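## Task

Grasp the bottle whose cap is blue and raise it by more than half of its own height. Keep it upright and held at that height until the scene ends. Other bottles may be shoved aside, but every one of them must be standing upright at the end.

## Robot and tools

Robot: a single arm (yam_ultra) with six revolute joints and a two-finger parallel gripper. One number drives both fingers (joint7 and joint8). The arm has cheap, somewhat loose drives, weaker from the elbow out. A camera stand is fixed to the floor next to the table. Nothing may leave the table.

Frames: the scene frame has its origin on the table top under the arm's base, +z up, +y to the left when facing along +x. The arm's root sits at (0, 0, +0.149) m in that frame and is tilted, quat_wxyz (+0.920, -0.278, +0.272, -0.047); in the base frame, true up is (-0.475, -0.538, +0.696). All reported hand poses, targets, velocities and camera poses are in the base frame. The gripper's fingers point along its own +z and close along its y axis. end_effector_position is the point between the finger pads, roughly 1 cm short of the tips. Printed poses may be off by a few cm, more at long reach.

Row format (used by both motion tools): 7 numbers, each in [-1, 1]: dx, dy, dz, rx, ry, rz, opening. dx, dy, dz are a position offset along the base frame's axes, and rx, ry, rz one rotation vector applied about the Hand target's position; 1.0 equals 0.6 m or 180 degrees. These six are offsets counted from the Hand target as it stands when the action or move begins, never from the previous row, so sending the same offset twice moves twice. If the length of dx, dy, dz exceeds 1.0 it may be shortened. opening is absolute, not an offset: +1 fully open (0.094 m), -1 closed. To keep the gripper unchanged, repeat its current command; 0 means half open. The controller limits the commanded orientation to 40 degrees from the measured one each step.

execute_actions(actions, cameras): actions is a list of actions; each action is a list of 1 to 15 rows, one row per 1/30 s step, and a short action repeats its last row to fill 15 steps. An empty list returns the state plus all camera images and shows the scene number. cameras: list of names, ["all"], or [] for none.

move(target, speed, blend, opening_speed, grip_force, blocking, cameras): drives the gripper in a straight line toward target, one row or a list of up to 15 rows, all offsets taken from the same starting Hand target; the whole list must fit in 10 s. speed: top path speed in m/s, 0.002 to 2.9 (default 0.25), turning up to twice that in rad/s; one value or one per target. blend: corner rounding radius in metres per target, 0 meaning stop there. opening_speed: rate of change of the opening on the -1..1 scale per second, at least 0.2; use it to close gently. grip_force: per-pad force limit in newtons, 10 to 50, persists until changed; lower values close slowly. blocking=false returns after about 0.5 s while motion continues. The path ignores obstacles; faster motion strays more and hits harder. Don't route near the arm's own base, as that can flip its shoulder posture. The result adds a move: line: done (within 10 mm and 2 degrees, at rest), off_target, moving, held or fault, plus limits such as paced (pose clipped) or held (steps withheld).

wait(seconds 0 to 10): let time run holding the last command; a running move carries on. stop(): brakes a running move. zoom_image(camera, region): camera is cam_head_left, cam_head_right or cam_wrist (each 672x504); region [x0, y0, x1, y1] in pixels from the top-left, at most 504 by 504. read_manual(section="licences") only returns licence text. finished_scene(scene): ends the scene numbered 1 to 3 irreversibly; after ending scene 1, make no further call in that reply. Scene 1 is practice.

Results: the state line gives end_effector_position (m) and end_effector_quat_wxyz. Hand target is the last commanded pose after clipping, the base for the next offsets; the gripper often rests a few cm short of it from friction and load, which is not proof of contact, and a fresh command (even zeros) pursues it again. Tool commands shows current commands. grip_measured is the measured opening on the -1..1 scale (reads slightly wide when empty, a little narrower than a hard object when squeezing); the last Joint positions number is the opening in metres. grip_effort_nm is the gripper motor's averaged effort (negative closing), not pad force. Joint velocities may say within noise; Joint torques include gravity and carry offsets. A MOTOR HOT line appears at 75 °C; at 90 °C a fault folds the arm and it stops working, and at 100 °C it falls.

Avoid: knocking bottles over or off the table, fast impacts, pressing against things (command the target back past the gripper to release a push), holding the arm stretched or straining for long, and releasing anything while it moves. To open, command well above grip_measured. Robot time keeps running while you think.

Each tool is called after "Call:" as name([rows], argument=value, ...), one row to a line, values as JSON.

## Session

Call:
execute_actions(actions=[])

Scene clock: 0.00 s.
end_effector_position=(+0.2464, -0.4510, -0.1421) grip_measured=+1.000 grip_effort_nm=n/a end_effector_quat_wxyz=(+0.026, +0.827, +0.485, +0.282)
Joint positions: [-1.263 3.014 2.48 -1.121 -0.569 0.793 0.094]
Joint velocities: within noise
Joint torques (N m): no reading
Heat: 30 °C.
Hand target: +0.2362, -0.4639, -0.1350; +0.041, +0.831, +0.483, +0.272
Tool commands: gripper/opening=+1.0

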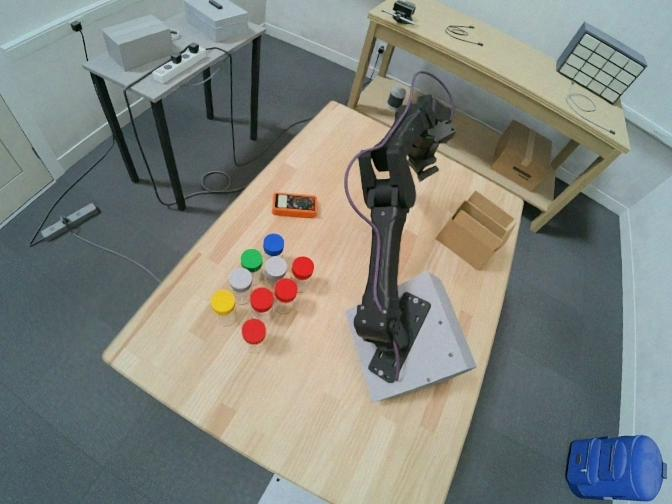

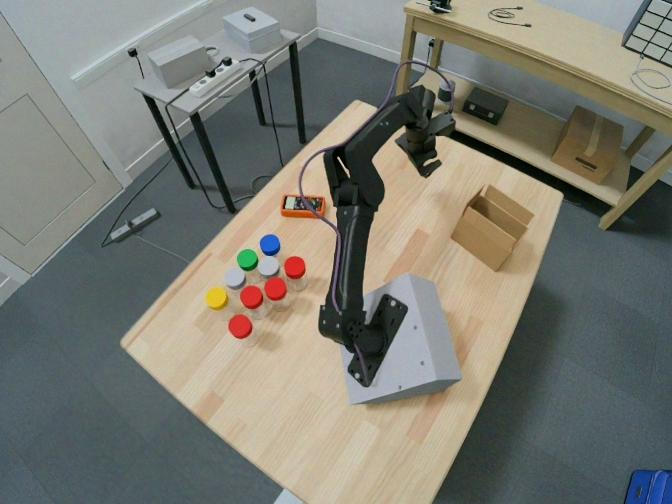

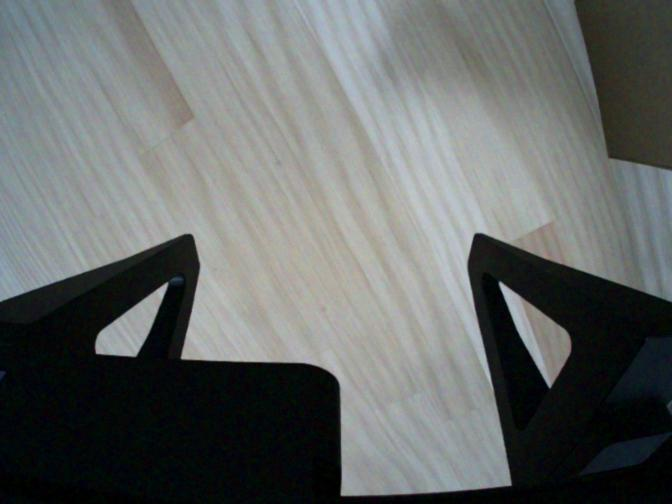

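Call:
zoom_image(camera="cam_head_left", region=[180, 180, 340, 360])

Call:
zoom_image(camera="cam_head_right", region=[180, 180, 340, 360])

Scaled by 2.800 from the camera's 672x504 image, which has a finer 960x720 frame.

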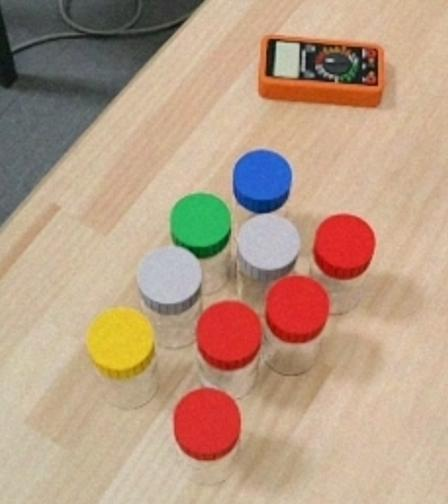

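Scaled by 2.800 from the camera's 672x504 image, which has a finer 960x720 frame.

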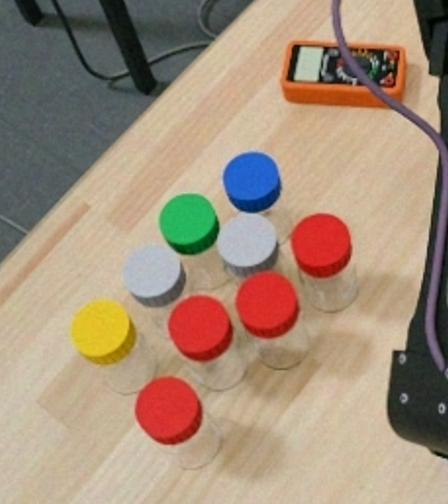

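Call:
move(target=[-0.007,0.462,0.609,0.0176,-0.0827,0.1856,1], cameras=["all"])

Scene clock: 42.63 s.
end_effector_position=(+0.2356, -0.1891, +0.2319) grip_measured=+1.000 grip_effort_nm=0.01 end_effector_quat_wxyz=(+0.114, +0.647, +0.665, +0.355)
Joint positions: [-1.106 1.616 1.575 -1.552 -0.765 0.428 0.094]
Joint torques (N m): [-4.85 -1.52 3.45 0.52 -0.08 0.08]
Heat: 35 °C.
Hand target: +0.2320, -0.1867, +0.2304; +0.000, +0.617, +0.684, +0.389
Off the commanded pose: 0.005 m, 14 deg.
joint sent to its limit — joint 4 (wrist pitch), lower limit. The joint targets are off in position and orientation.
move: off_target

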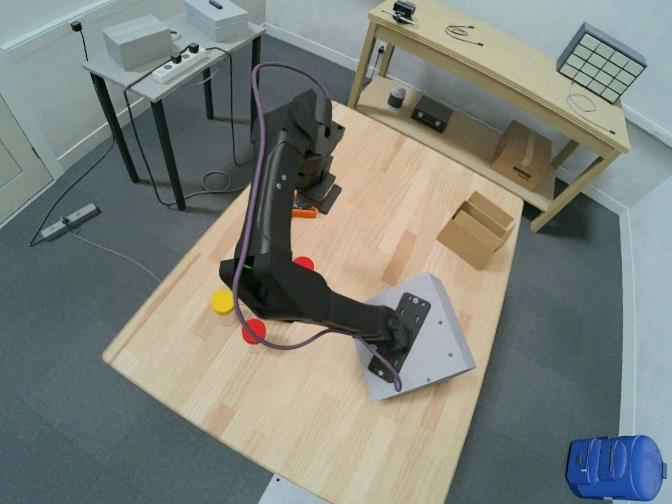

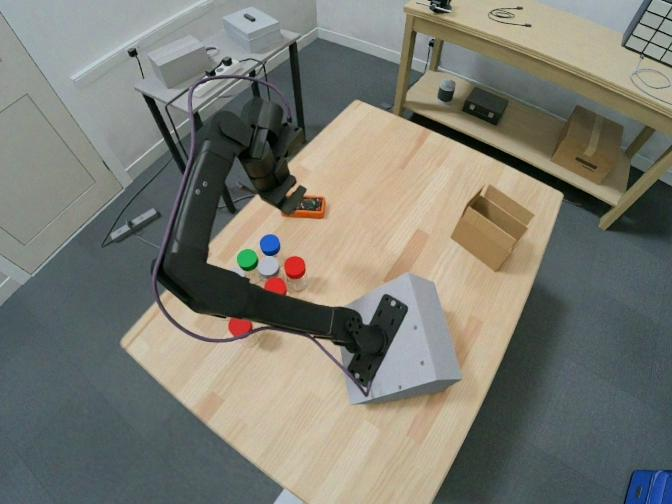

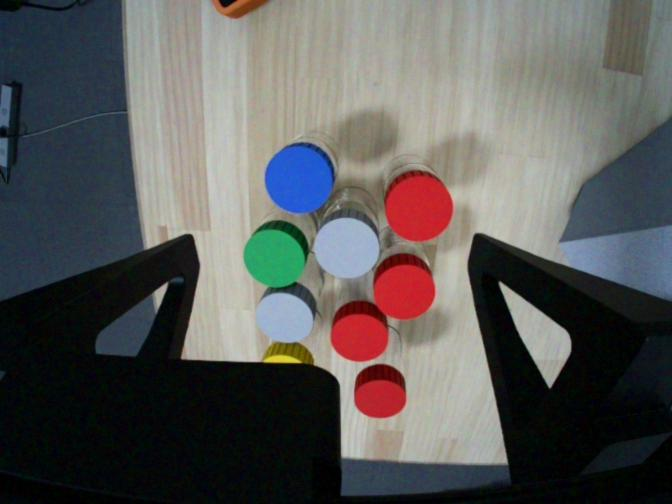

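Call:
zoom_image(camera="cam_wrist", region=[230, 110, 470, 290])

Scaled by 2.100 from the camera's 672x504 image, which has a finer 960x720 frame.

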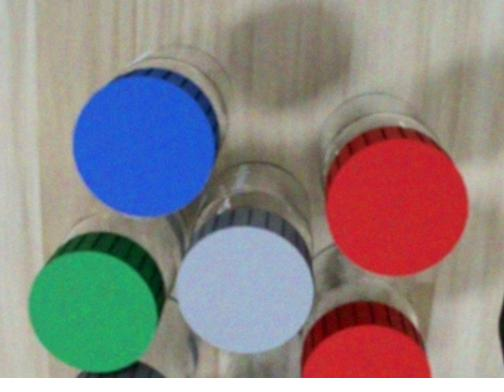

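Call:
move(target=[0.160,0.116,-0.064,0,0,0,1], cameras=["all"])

Scene clock: 105.10 s.
end_effector_position=(+0.3252, -0.1095, +0.1882) grip_measured=+1.000 grip_effort_nm=0.01 end_effector_quat_wxyz=(-0.015, +0.612, +0.688, +0.390)
Joint positions: [-0.715 1.764 1.547 -1.381 -0.802 0.727 0.094]
Joint torques (N m): [-6.64 -5.49 5.55 0.31 -0.05 0.08]
Heat: 30 °C.
Hand target: +0.3280, -0.1171, +0.1920; +0.000, +0.617, +0.684, +0.389
Off the commanded pose: 0.009 m, 2 deg.
move: done

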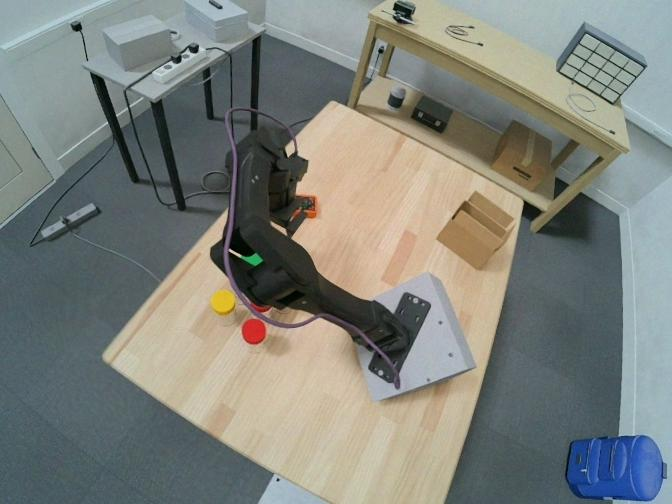

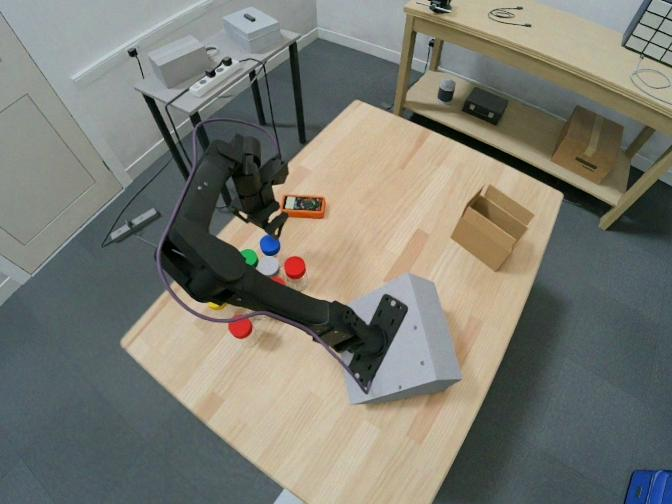

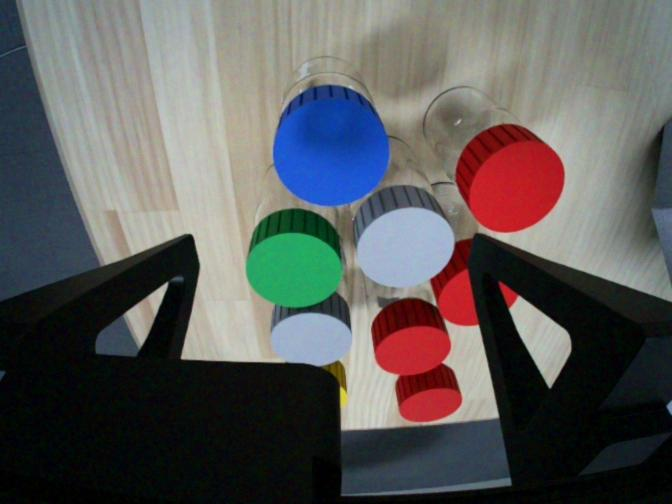

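Call:
move(target=[0.079,0.0765,-0.1145,0,0,0,1], cameras=["all"], speed=0.15)

Scene clock: 118.80 s.
end_effector_position=(+0.3762, -0.0660, +0.1315) grip_measured=+1.000 grip_effort_nm=0.01 end_effector_quat_wxyz=(+0.000, +0.606, +0.688, +0.399)
Joint positions: [-0.522 1.77 1.313 -0.904 -0.8 1.01 0.094]
Joint torques (N m): [-6.22 -5.87 3.15 0.37 0.15 0.07]
Heat: 30 °C.
Hand target: +0.3754, -0.0712, +0.1233; +0.000, +0.617, +0.684, +0.389
Off the commanded pose: 0.010 m, 2 deg.
move: done

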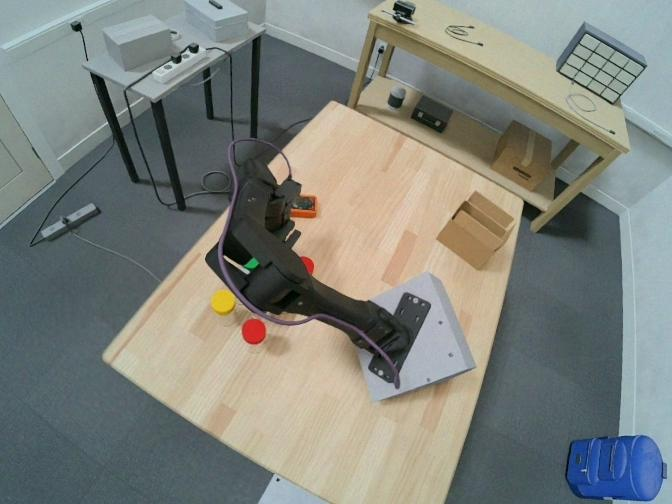

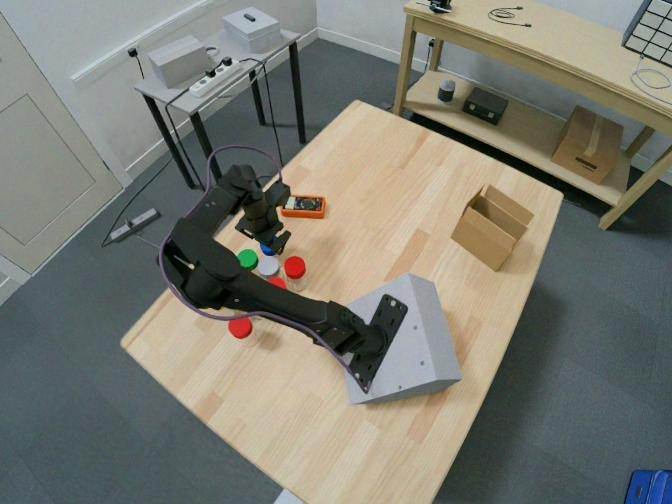

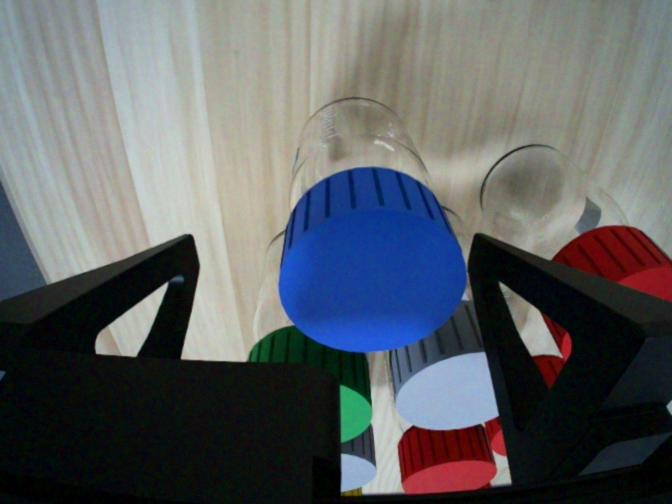

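Call:
move([
  [-0.0077,-0.0047,-0.0232,0,0,0,1],
  [-0.0077,-0.0047,-0.0232,0,0,0,-0.1],
], cameras=["cam_wrist"], speed=0.1, opening_speed=0.7)

Scene clock: 131.73 s.
end_effector_position=(+0.3724, -0.0638, +0.1192) grip_measured=+0.126 grip_effort_nm=-1.02 end_effector_quat_wxyz=(-0.003, +0.606, +0.689, +0.399)
Joint positions: [-0.522 1.77 1.263 -0.863 -0.8 1.007 0.053]
Joint torques (N m): [-7.27 -5.19 3.15 0.33 0.12 -0.08]
Heat: 30 °C.
Hand target: +0.3708, -0.0740, +0.1094; +0.000, +0.617, +0.684, +0.389
Off the commanded pose: 0.014 m, 2 deg.
move: off_target; target 2's new opening was sent with the hand 0.014 m and 2 deg from that target
Images, in order (width x height): cam_wrist 672x504.

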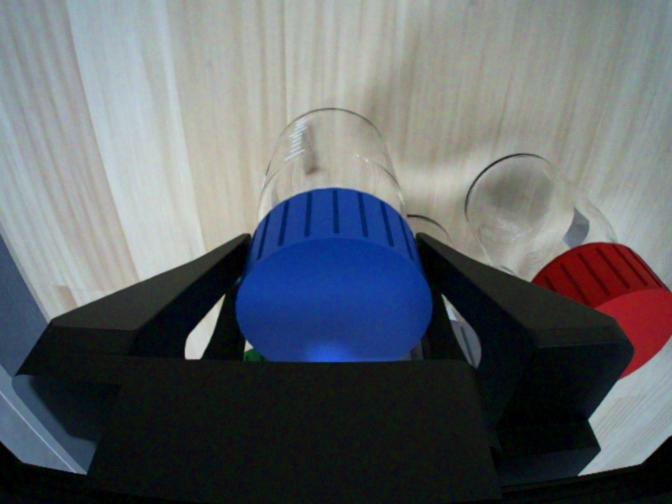

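Call:
move(target=[-0.067,-0.076,0.099,0,0,0,-0.1], cameras=["all"], speed=0.15)

Scene clock: 139.67 s.
end_effector_position=(+0.3296, -0.1036, +0.1604) grip_measured=+0.126 grip_effort_nm=-1.02 end_effector_quat_wxyz=(-0.021, +0.613, +0.687, +0.390)
Joint positions: [-0.692 1.77 1.444 -1.263 -0.802 0.758 0.053]
Joint torques (N m): [-8.55 -5.15 8.14 0.01 -0.05 -0.1]
Heat: 30 °C.
Hand target: +0.3306, -0.1196, +0.1688; +0.000, +0.617, +0.684, +0.389
Off the commanded pose: 0.018 m, 2 deg.
move: off_target

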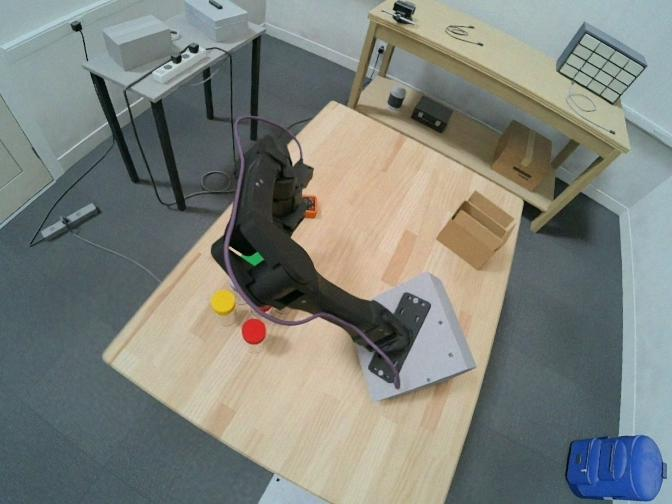

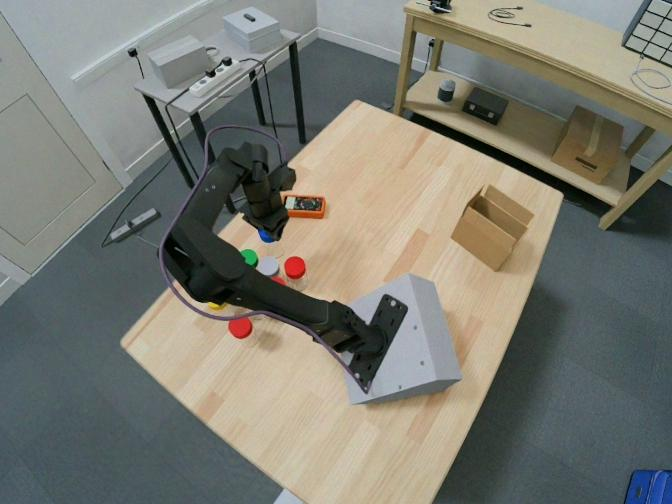

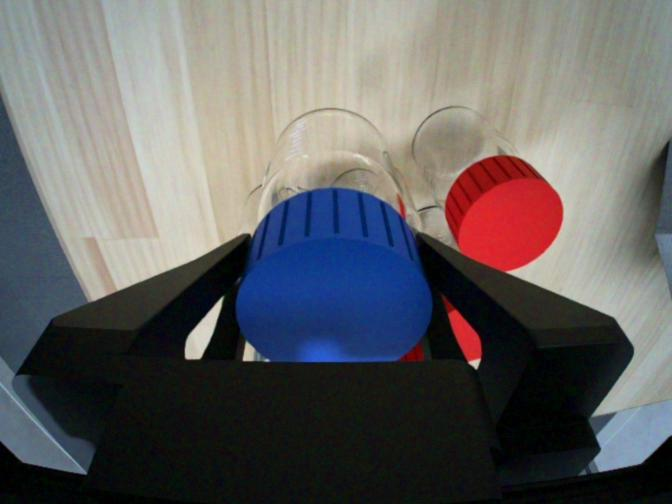

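Call:
finished_scene(scene=1)

The scene is finished: the task was done.


## Next scene

Grasp the bottle whose cap is yellow and raise it by more than half of its own height. Keep it upright and held at that height until the scene ends. Other bottles may be shoved aside, but every one of them must be standing upright at the end.

Call:
execute_actions(actions=[])

Call:
zoom_image(camera="cam_head_left", region=[150, 150, 370, 370])

Nothing of this call was run. Scene 2 begins with your next reply.

Nothing of this call was run. Scene 2 begins with your next reply.

Call:
execute_actions(actions=[])

Call:
zoom_image(camera="cam_head_left", region=[150, 180, 350, 380])

Scene clock: 0.00 s.
end_effector_position=(+0.1253, +0.1948, +0.1787) grip_measured=+1.000 grip_effort_nm=n/a end_effector_quat_wxyz=(+0.282, +0.238, +0.881, +0.296)
Joint positions: [1.481 0.814 0.76 -0.93 0.645 1.809 0.094]
Joint velocities: within noise
Joint torques (N m): no reading
Heat: 29 °C.
Hand target: +0.1259, +0.1951, +0.1857; +0.285, +0.242, +0.875, +0.307
Tool commands: gripper/opening=+1.0

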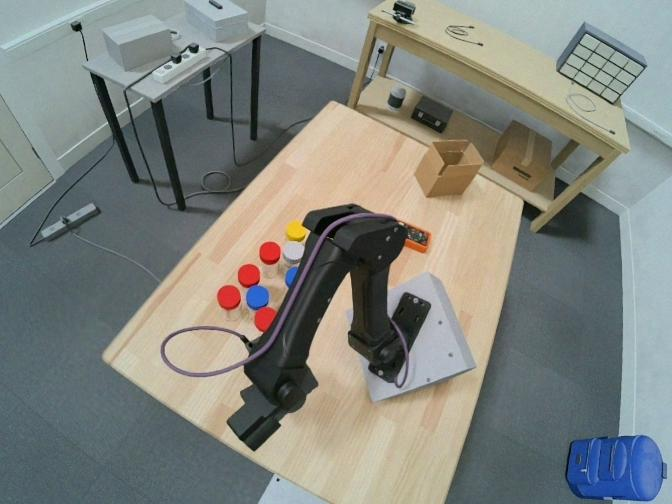

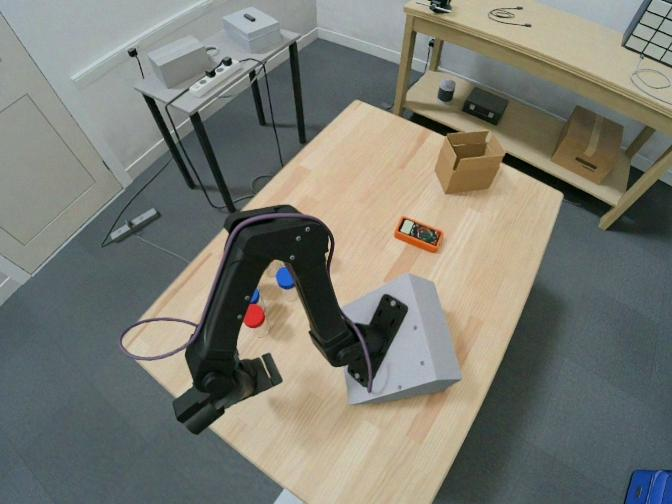

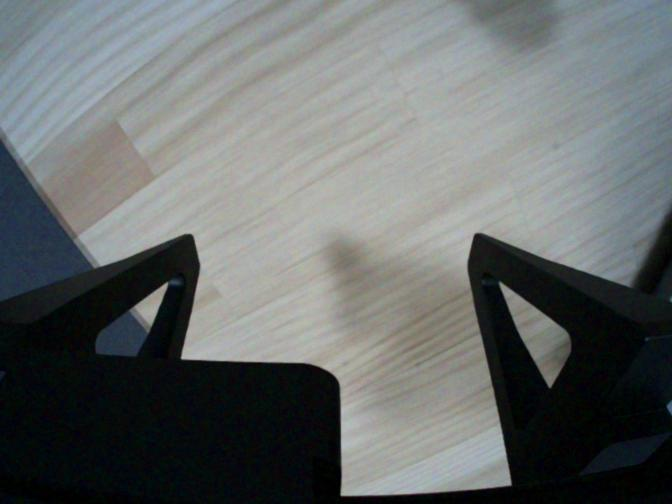

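Scaled by 2.520 from the camera's 672x504 image, which has a finer 960x720 frame.

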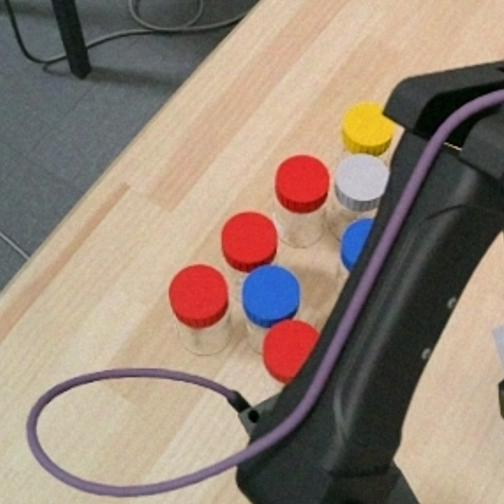

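Call:
move([
  [-0.053,-0.0955,0.105,0.02,0.019,-0.0175,1],
  [0.203,-0.328,0.101,0.122,0.116,-0.105,1],
  [0.318,-0.597,-0.0615,0.204,0.1934,-0.1755,1],
], blend=[0.04,0.08,0], cameras=["all"])

Scene clock: 23.87 s.
end_effector_position=(+0.3170, -0.1493, +0.1412) grip_measured=+1.000 grip_effort_nm=0.01 end_effector_quat_wxyz=(-0.017, +0.611, +0.689, +0.389)
Joint positions: [-0.818 1.891 1.52 -1.338 -0.791 0.576 0.094]
Joint torques (N m): [-8.72 -5.18 7.83 0.05 -0.06 -0.1]
Heat: 30 °C.
Hand target: +0.3167, -0.1631, +0.1488; +0.000, +0.617, +0.684, +0.389
Off the commanded pose: 0.016 m, 2 deg.
move: off_target

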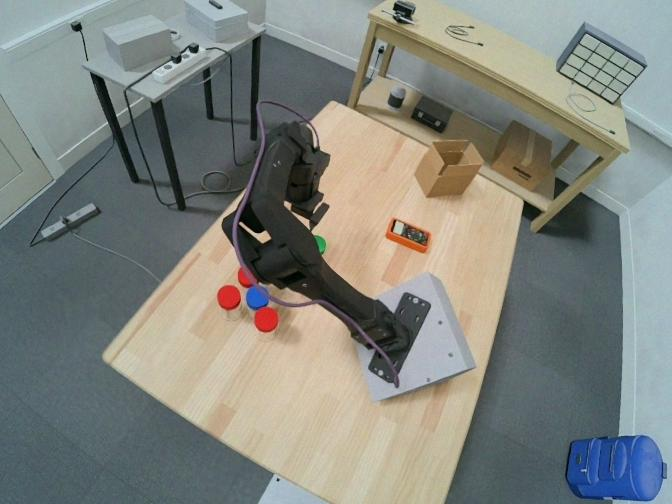

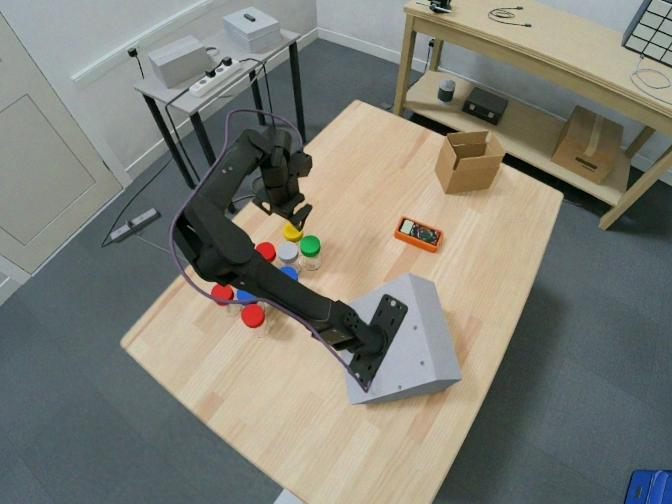

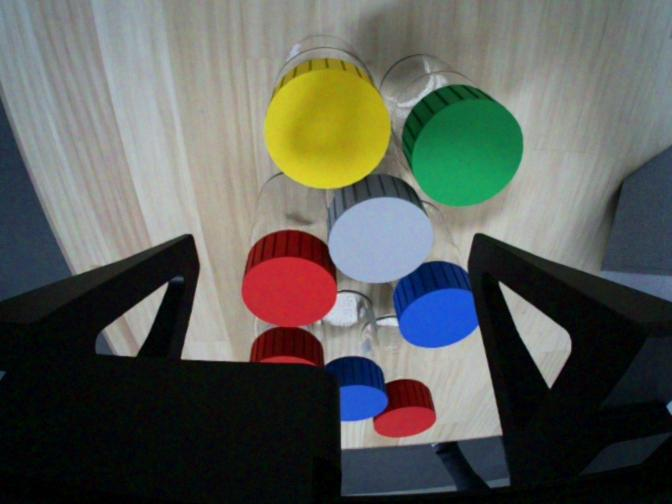

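Call:
move(target=[0.0495,0.029,-0.0825,-0.1054,-0.1194,0.155,0.8], speed=0.35, cameras=["cam_wrist"])

Scene clock: 51.57 s.
end_effector_position=(+0.3457, -0.1429, +0.1055) grip_measured=+0.803 grip_effort_nm=-0.13 end_effector_quat_wxyz=(+0.129, +0.348, +0.853, +0.367)
Joint positions: [-0.748 1.925 1.425 -1.093 -0.799 0.019 0.085]
Joint torques (N m): [-7.17 -5.14 3.44 0.38 -0.11 -0.1]
Heat: 31 °C.
Hand target: +0.3464, -0.1457, +0.0993; +0.133, +0.345, +0.853, +0.367
Off the commanded pose: 0.007 m, 1 deg.
move: done
Images, in order (width x height): cam_wrist 672x504.

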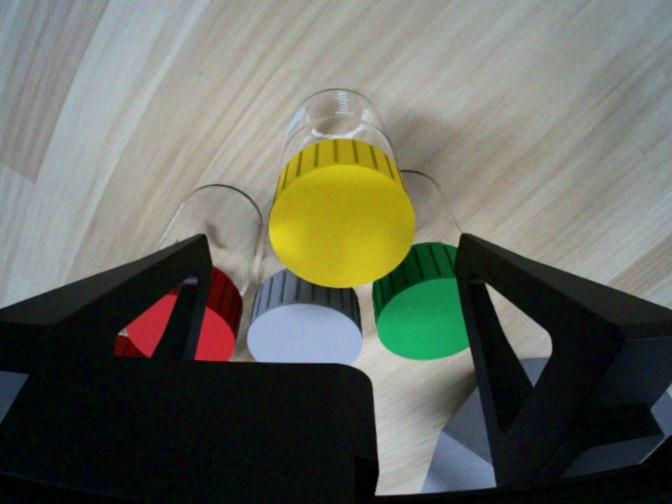

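Call:
move([
  [0.0329,0.0398,-0.0545,0,0,0,0.7],
  [0.0329,0.0398,-0.0545,0,0,0,-0.1],
  [-0.0341,-0.0362,0.0445,0,0,0,-0.1],
], speed=[0.12,0.12,0.2], opening_speed=0.8, cameras=["all"])

Scene clock: 70.63 s.
end_effector_position=(+0.3262, -0.1517, +0.1166) grip_measured=+0.123 grip_effort_nm=-1.02 end_effector_quat_wxyz=(+0.113, +0.344, +0.852, +0.379)
Joint positions: [-0.807 1.945 1.487 -1.254 -0.803 -0.099 0.053]
Joint torques (N m): [-9.13 -6.17 7.98 0.01 -0.02 -0.09]
Heat: 31 °C.
Hand target: +0.3260, -0.1674, +0.1260; +0.133, +0.345, +0.853, +0.367
Off the commanded pose: 0.018 m, 3 deg.
move: off_target

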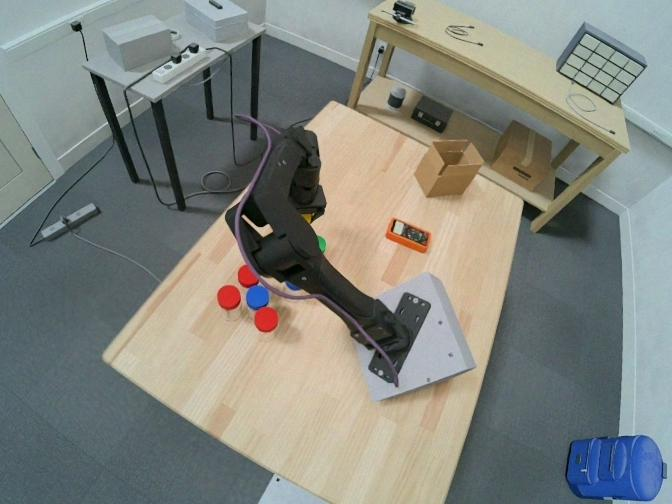

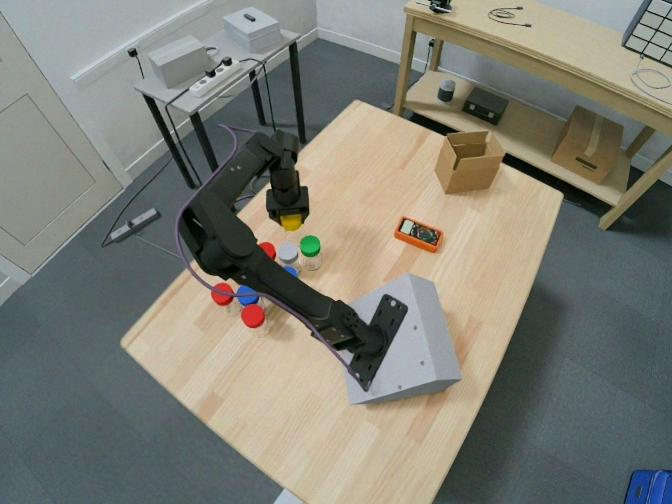

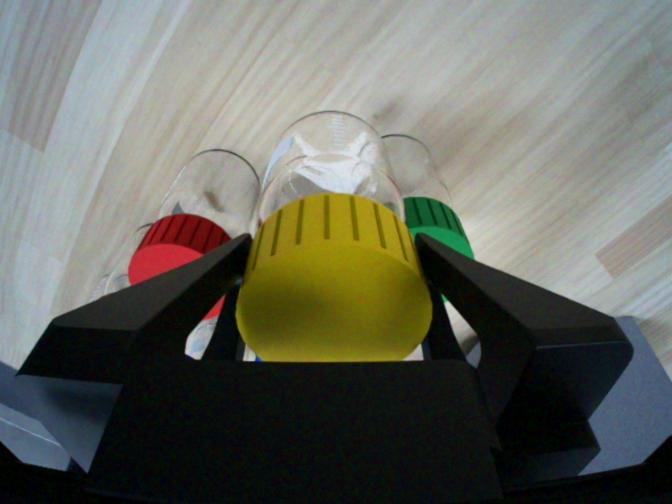

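Call:
move(target=[-0.0119,-0.0134,0.0174,0,0,0,-0.1])

Call:
finished_scene(scene=2)

Scene clock: 76.27 s.
end_effector_position=(+0.3216, -0.1567, +0.1293) grip_measured=+0.123 grip_effort_nm=-1.02 end_effector_quat_wxyz=(+0.115, +0.338, +0.854, +0.379)
Joint positions: [-0.827 1.945 1.537 -1.326 -0.802 -0.142 0.053]
Joint torques (N m): [-9.91 -5.61 8.14 0.01 0.03 -0.08]
Heat: 31 °C.
Hand target: +0.3188, -0.1755, +0.1364; +0.133, +0.345, +0.853, +0.367
Off the commanded pose: 0.020 m, 3 deg.
move: off_target

The scene is finished: the task was done.


## Next scene

Grasp the bottle whose cap is green and raise it by more than half of its own height. Keep it upright and held at that height until the scene ends. Other bottles may be shoved aside, but every one of them must be standing upright at the end.

Call:
execute_actions(actions=[])

Call:
zoom_image(camera="cam_head_left", region=[180, 180, 380, 380])

Scene clock: 0.00 s.
end_effector_position=(+0.1837, -0.1319, +0.3210) grip_measured=+1.000 grip_effort_nm=n/a end_effector_quat_wxyz=(+0.485, +0.679, +0.551, -0.032)
Joint positions: [-0.082 0.835 1.236 -1.17 0.709 1.385 0.094]
Joint velocities: within noise
Joint torques (N m): no reading
Heat: 29 °C.
Hand target: +0.1775, -0.1363, +0.3292; +0.496, +0.680, +0.538, -0.037
Tool commands: gripper/opening=+1.0

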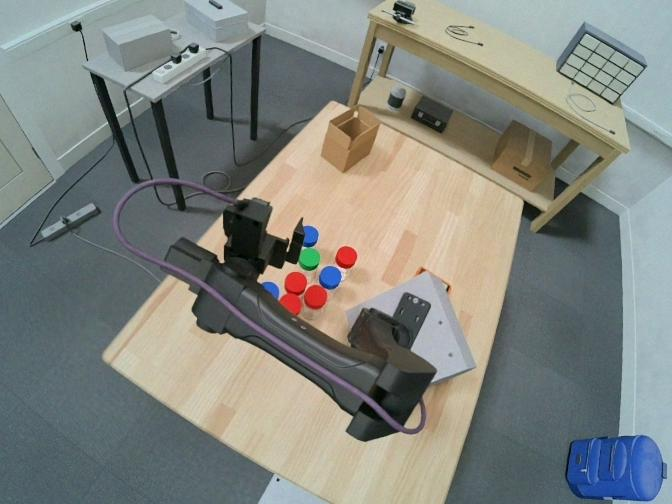

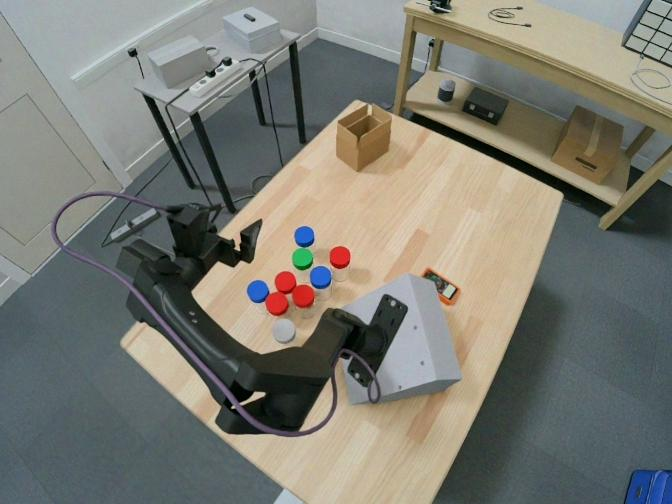

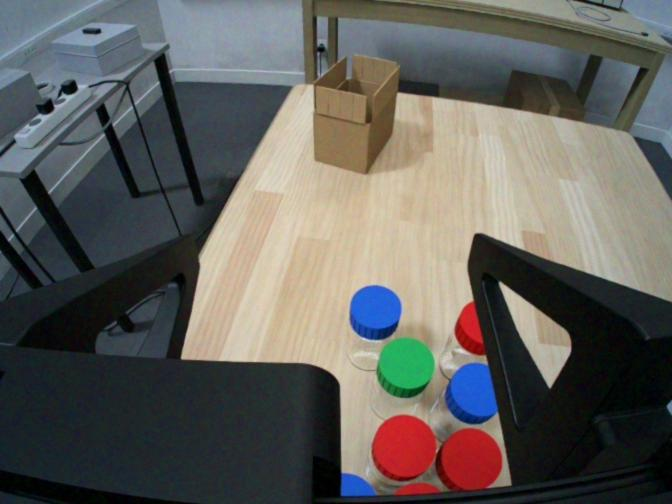

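Scaled by 2.520 from the camera's 672x504 image, which has a finer 960x720 frame.

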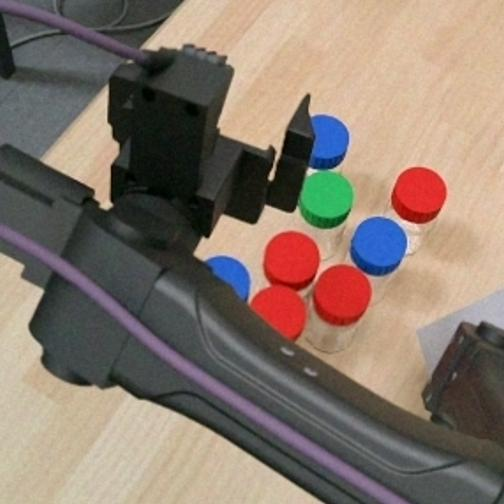

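Call:
move(target=[0.152,0.0475,-0.344,0.3097,0.0473,0.3044,0.8], cameras=["cam_wrist","cam_head_right"], speed=0.3)

Scene clock: 35.90 s.
end_effector_position=(+0.2648, -0.0964, +0.1148) grip_measured=+0.803 grip_effort_nm=-0.13 end_effector_quat_wxyz=(+0.038, +0.511, +0.766, +0.388)
Joint positions: [-0.826 1.635 1.104 -1.182 -0.791 0.292 0.085]
Joint torques (N m): [-6.08 -3.29 7.97 0.07 -0.11 -0.09]
Heat: 29 °C.
Hand target: +0.2687, -0.1078, +0.1228; +0.058, +0.509, +0.768, +0.385
Off the commanded pose: 0.014 m, 2 deg.
move: off_target
Images, in order (width x height): cam_head_right 672x504, cam_wrist 672x504.

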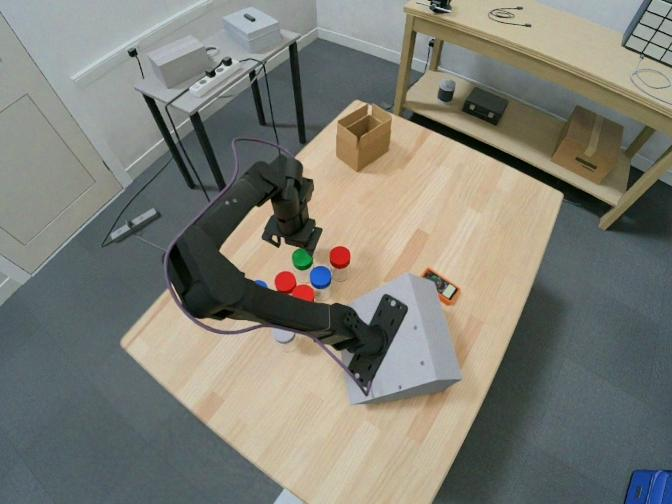

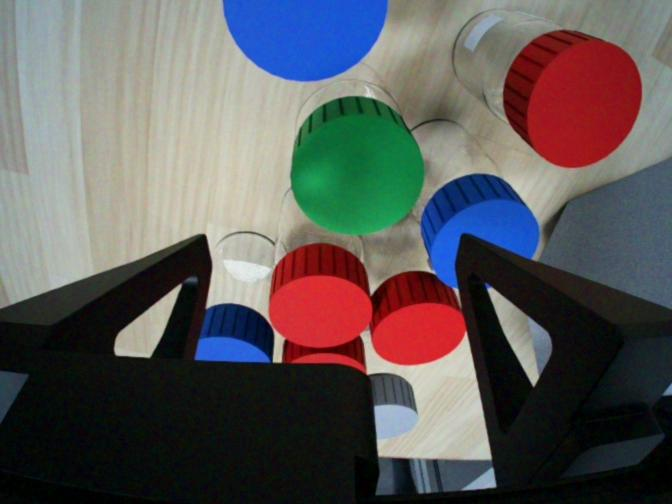

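Call:
move(target=[0.0158,0.0195,-0.0673,-0.0343,-0.0388,0.0504,0.6], cameras=["cam_wrist"], speed=0.2)

Scene clock: 67.90 s.
end_effector_position=(+0.2777, -0.0951, +0.0858) grip_measured=+0.603 grip_effort_nm=-0.14 end_effector_quat_wxyz=(+0.095, +0.425, +0.818, +0.377)
Joint positions: [-0.789 1.664 1.017 -0.989 -0.797 0.141 0.075]
Joint torques (N m): [-5.03 -3.4 3.44 0.36 -0.08 -0.09]
Heat: 30 °C.
Hand target: +0.2782, -0.0961, +0.0824; +0.101, +0.419, +0.820, +0.377
Off the commanded pose: 0.004 m, 1 deg.
move: done
Images, in order (width x height): cam_wrist 672x504.

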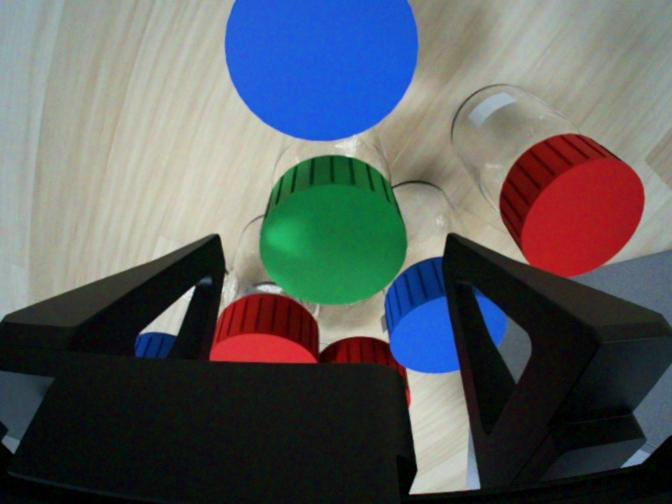

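Call:
move([
  [0.025,0.0383,-0.0395,-0.0184,-0.0209,0.0271,0.6],
  [0.025,0.0383,-0.0395,-0.0184,-0.0209,0.0271,-0.1],
  [-0.0501,-0.0467,0.0709,-0.0184,-0.0209,0.0271,-0.1],
], speed=[0.12,0.12,0.2], opening_speed=0.8, cameras=["all"])

Scene clock: 92.40 s.
end_effector_position=(+0.2477, -0.1081, +0.1171) grip_measured=+0.130 grip_effort_nm=-1.02 end_effector_quat_wxyz=(+0.103, +0.365, +0.842, +0.384)
Joint positions: [-0.909 1.664 1.13 -1.283 -0.788 -0.193 0.053]
Joint torques (N m): [-7.34 -3.37 8.32 0.05 0.07 -0.08]
Heat: 30 °C.
Hand target: +0.2481, -0.1241, +0.1249; +0.124, +0.368, +0.844, +0.371
Off the commanded pose: 0.018 m, 3 deg.
move: off_target

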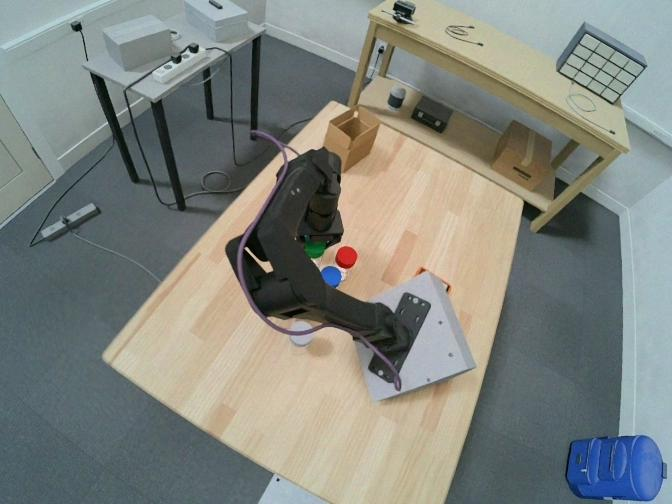

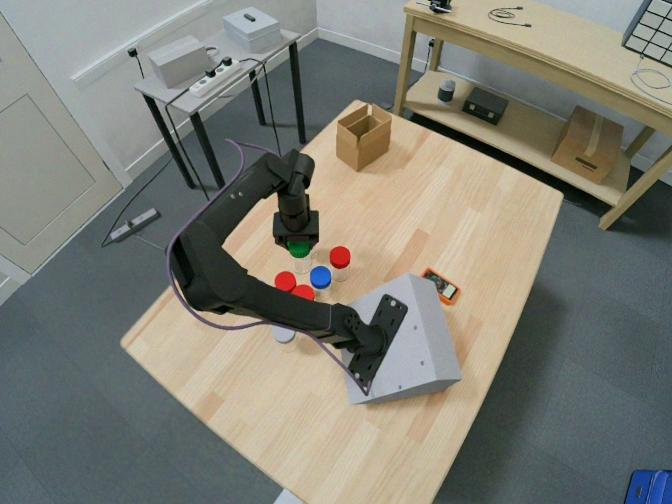

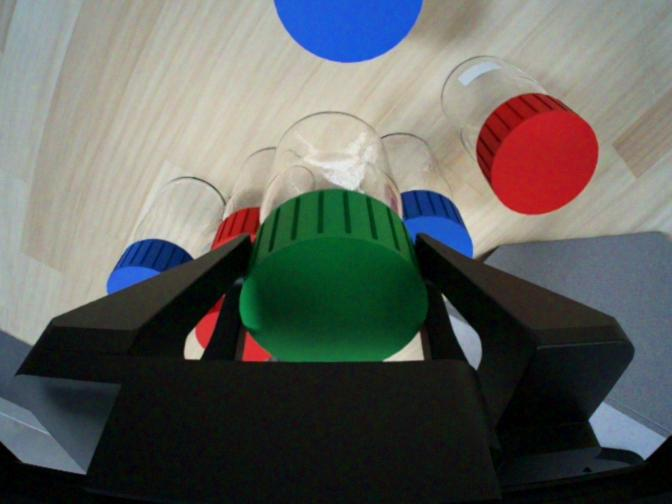

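Call:
finished_scene(scene=3)

The scene is finished: the task was done.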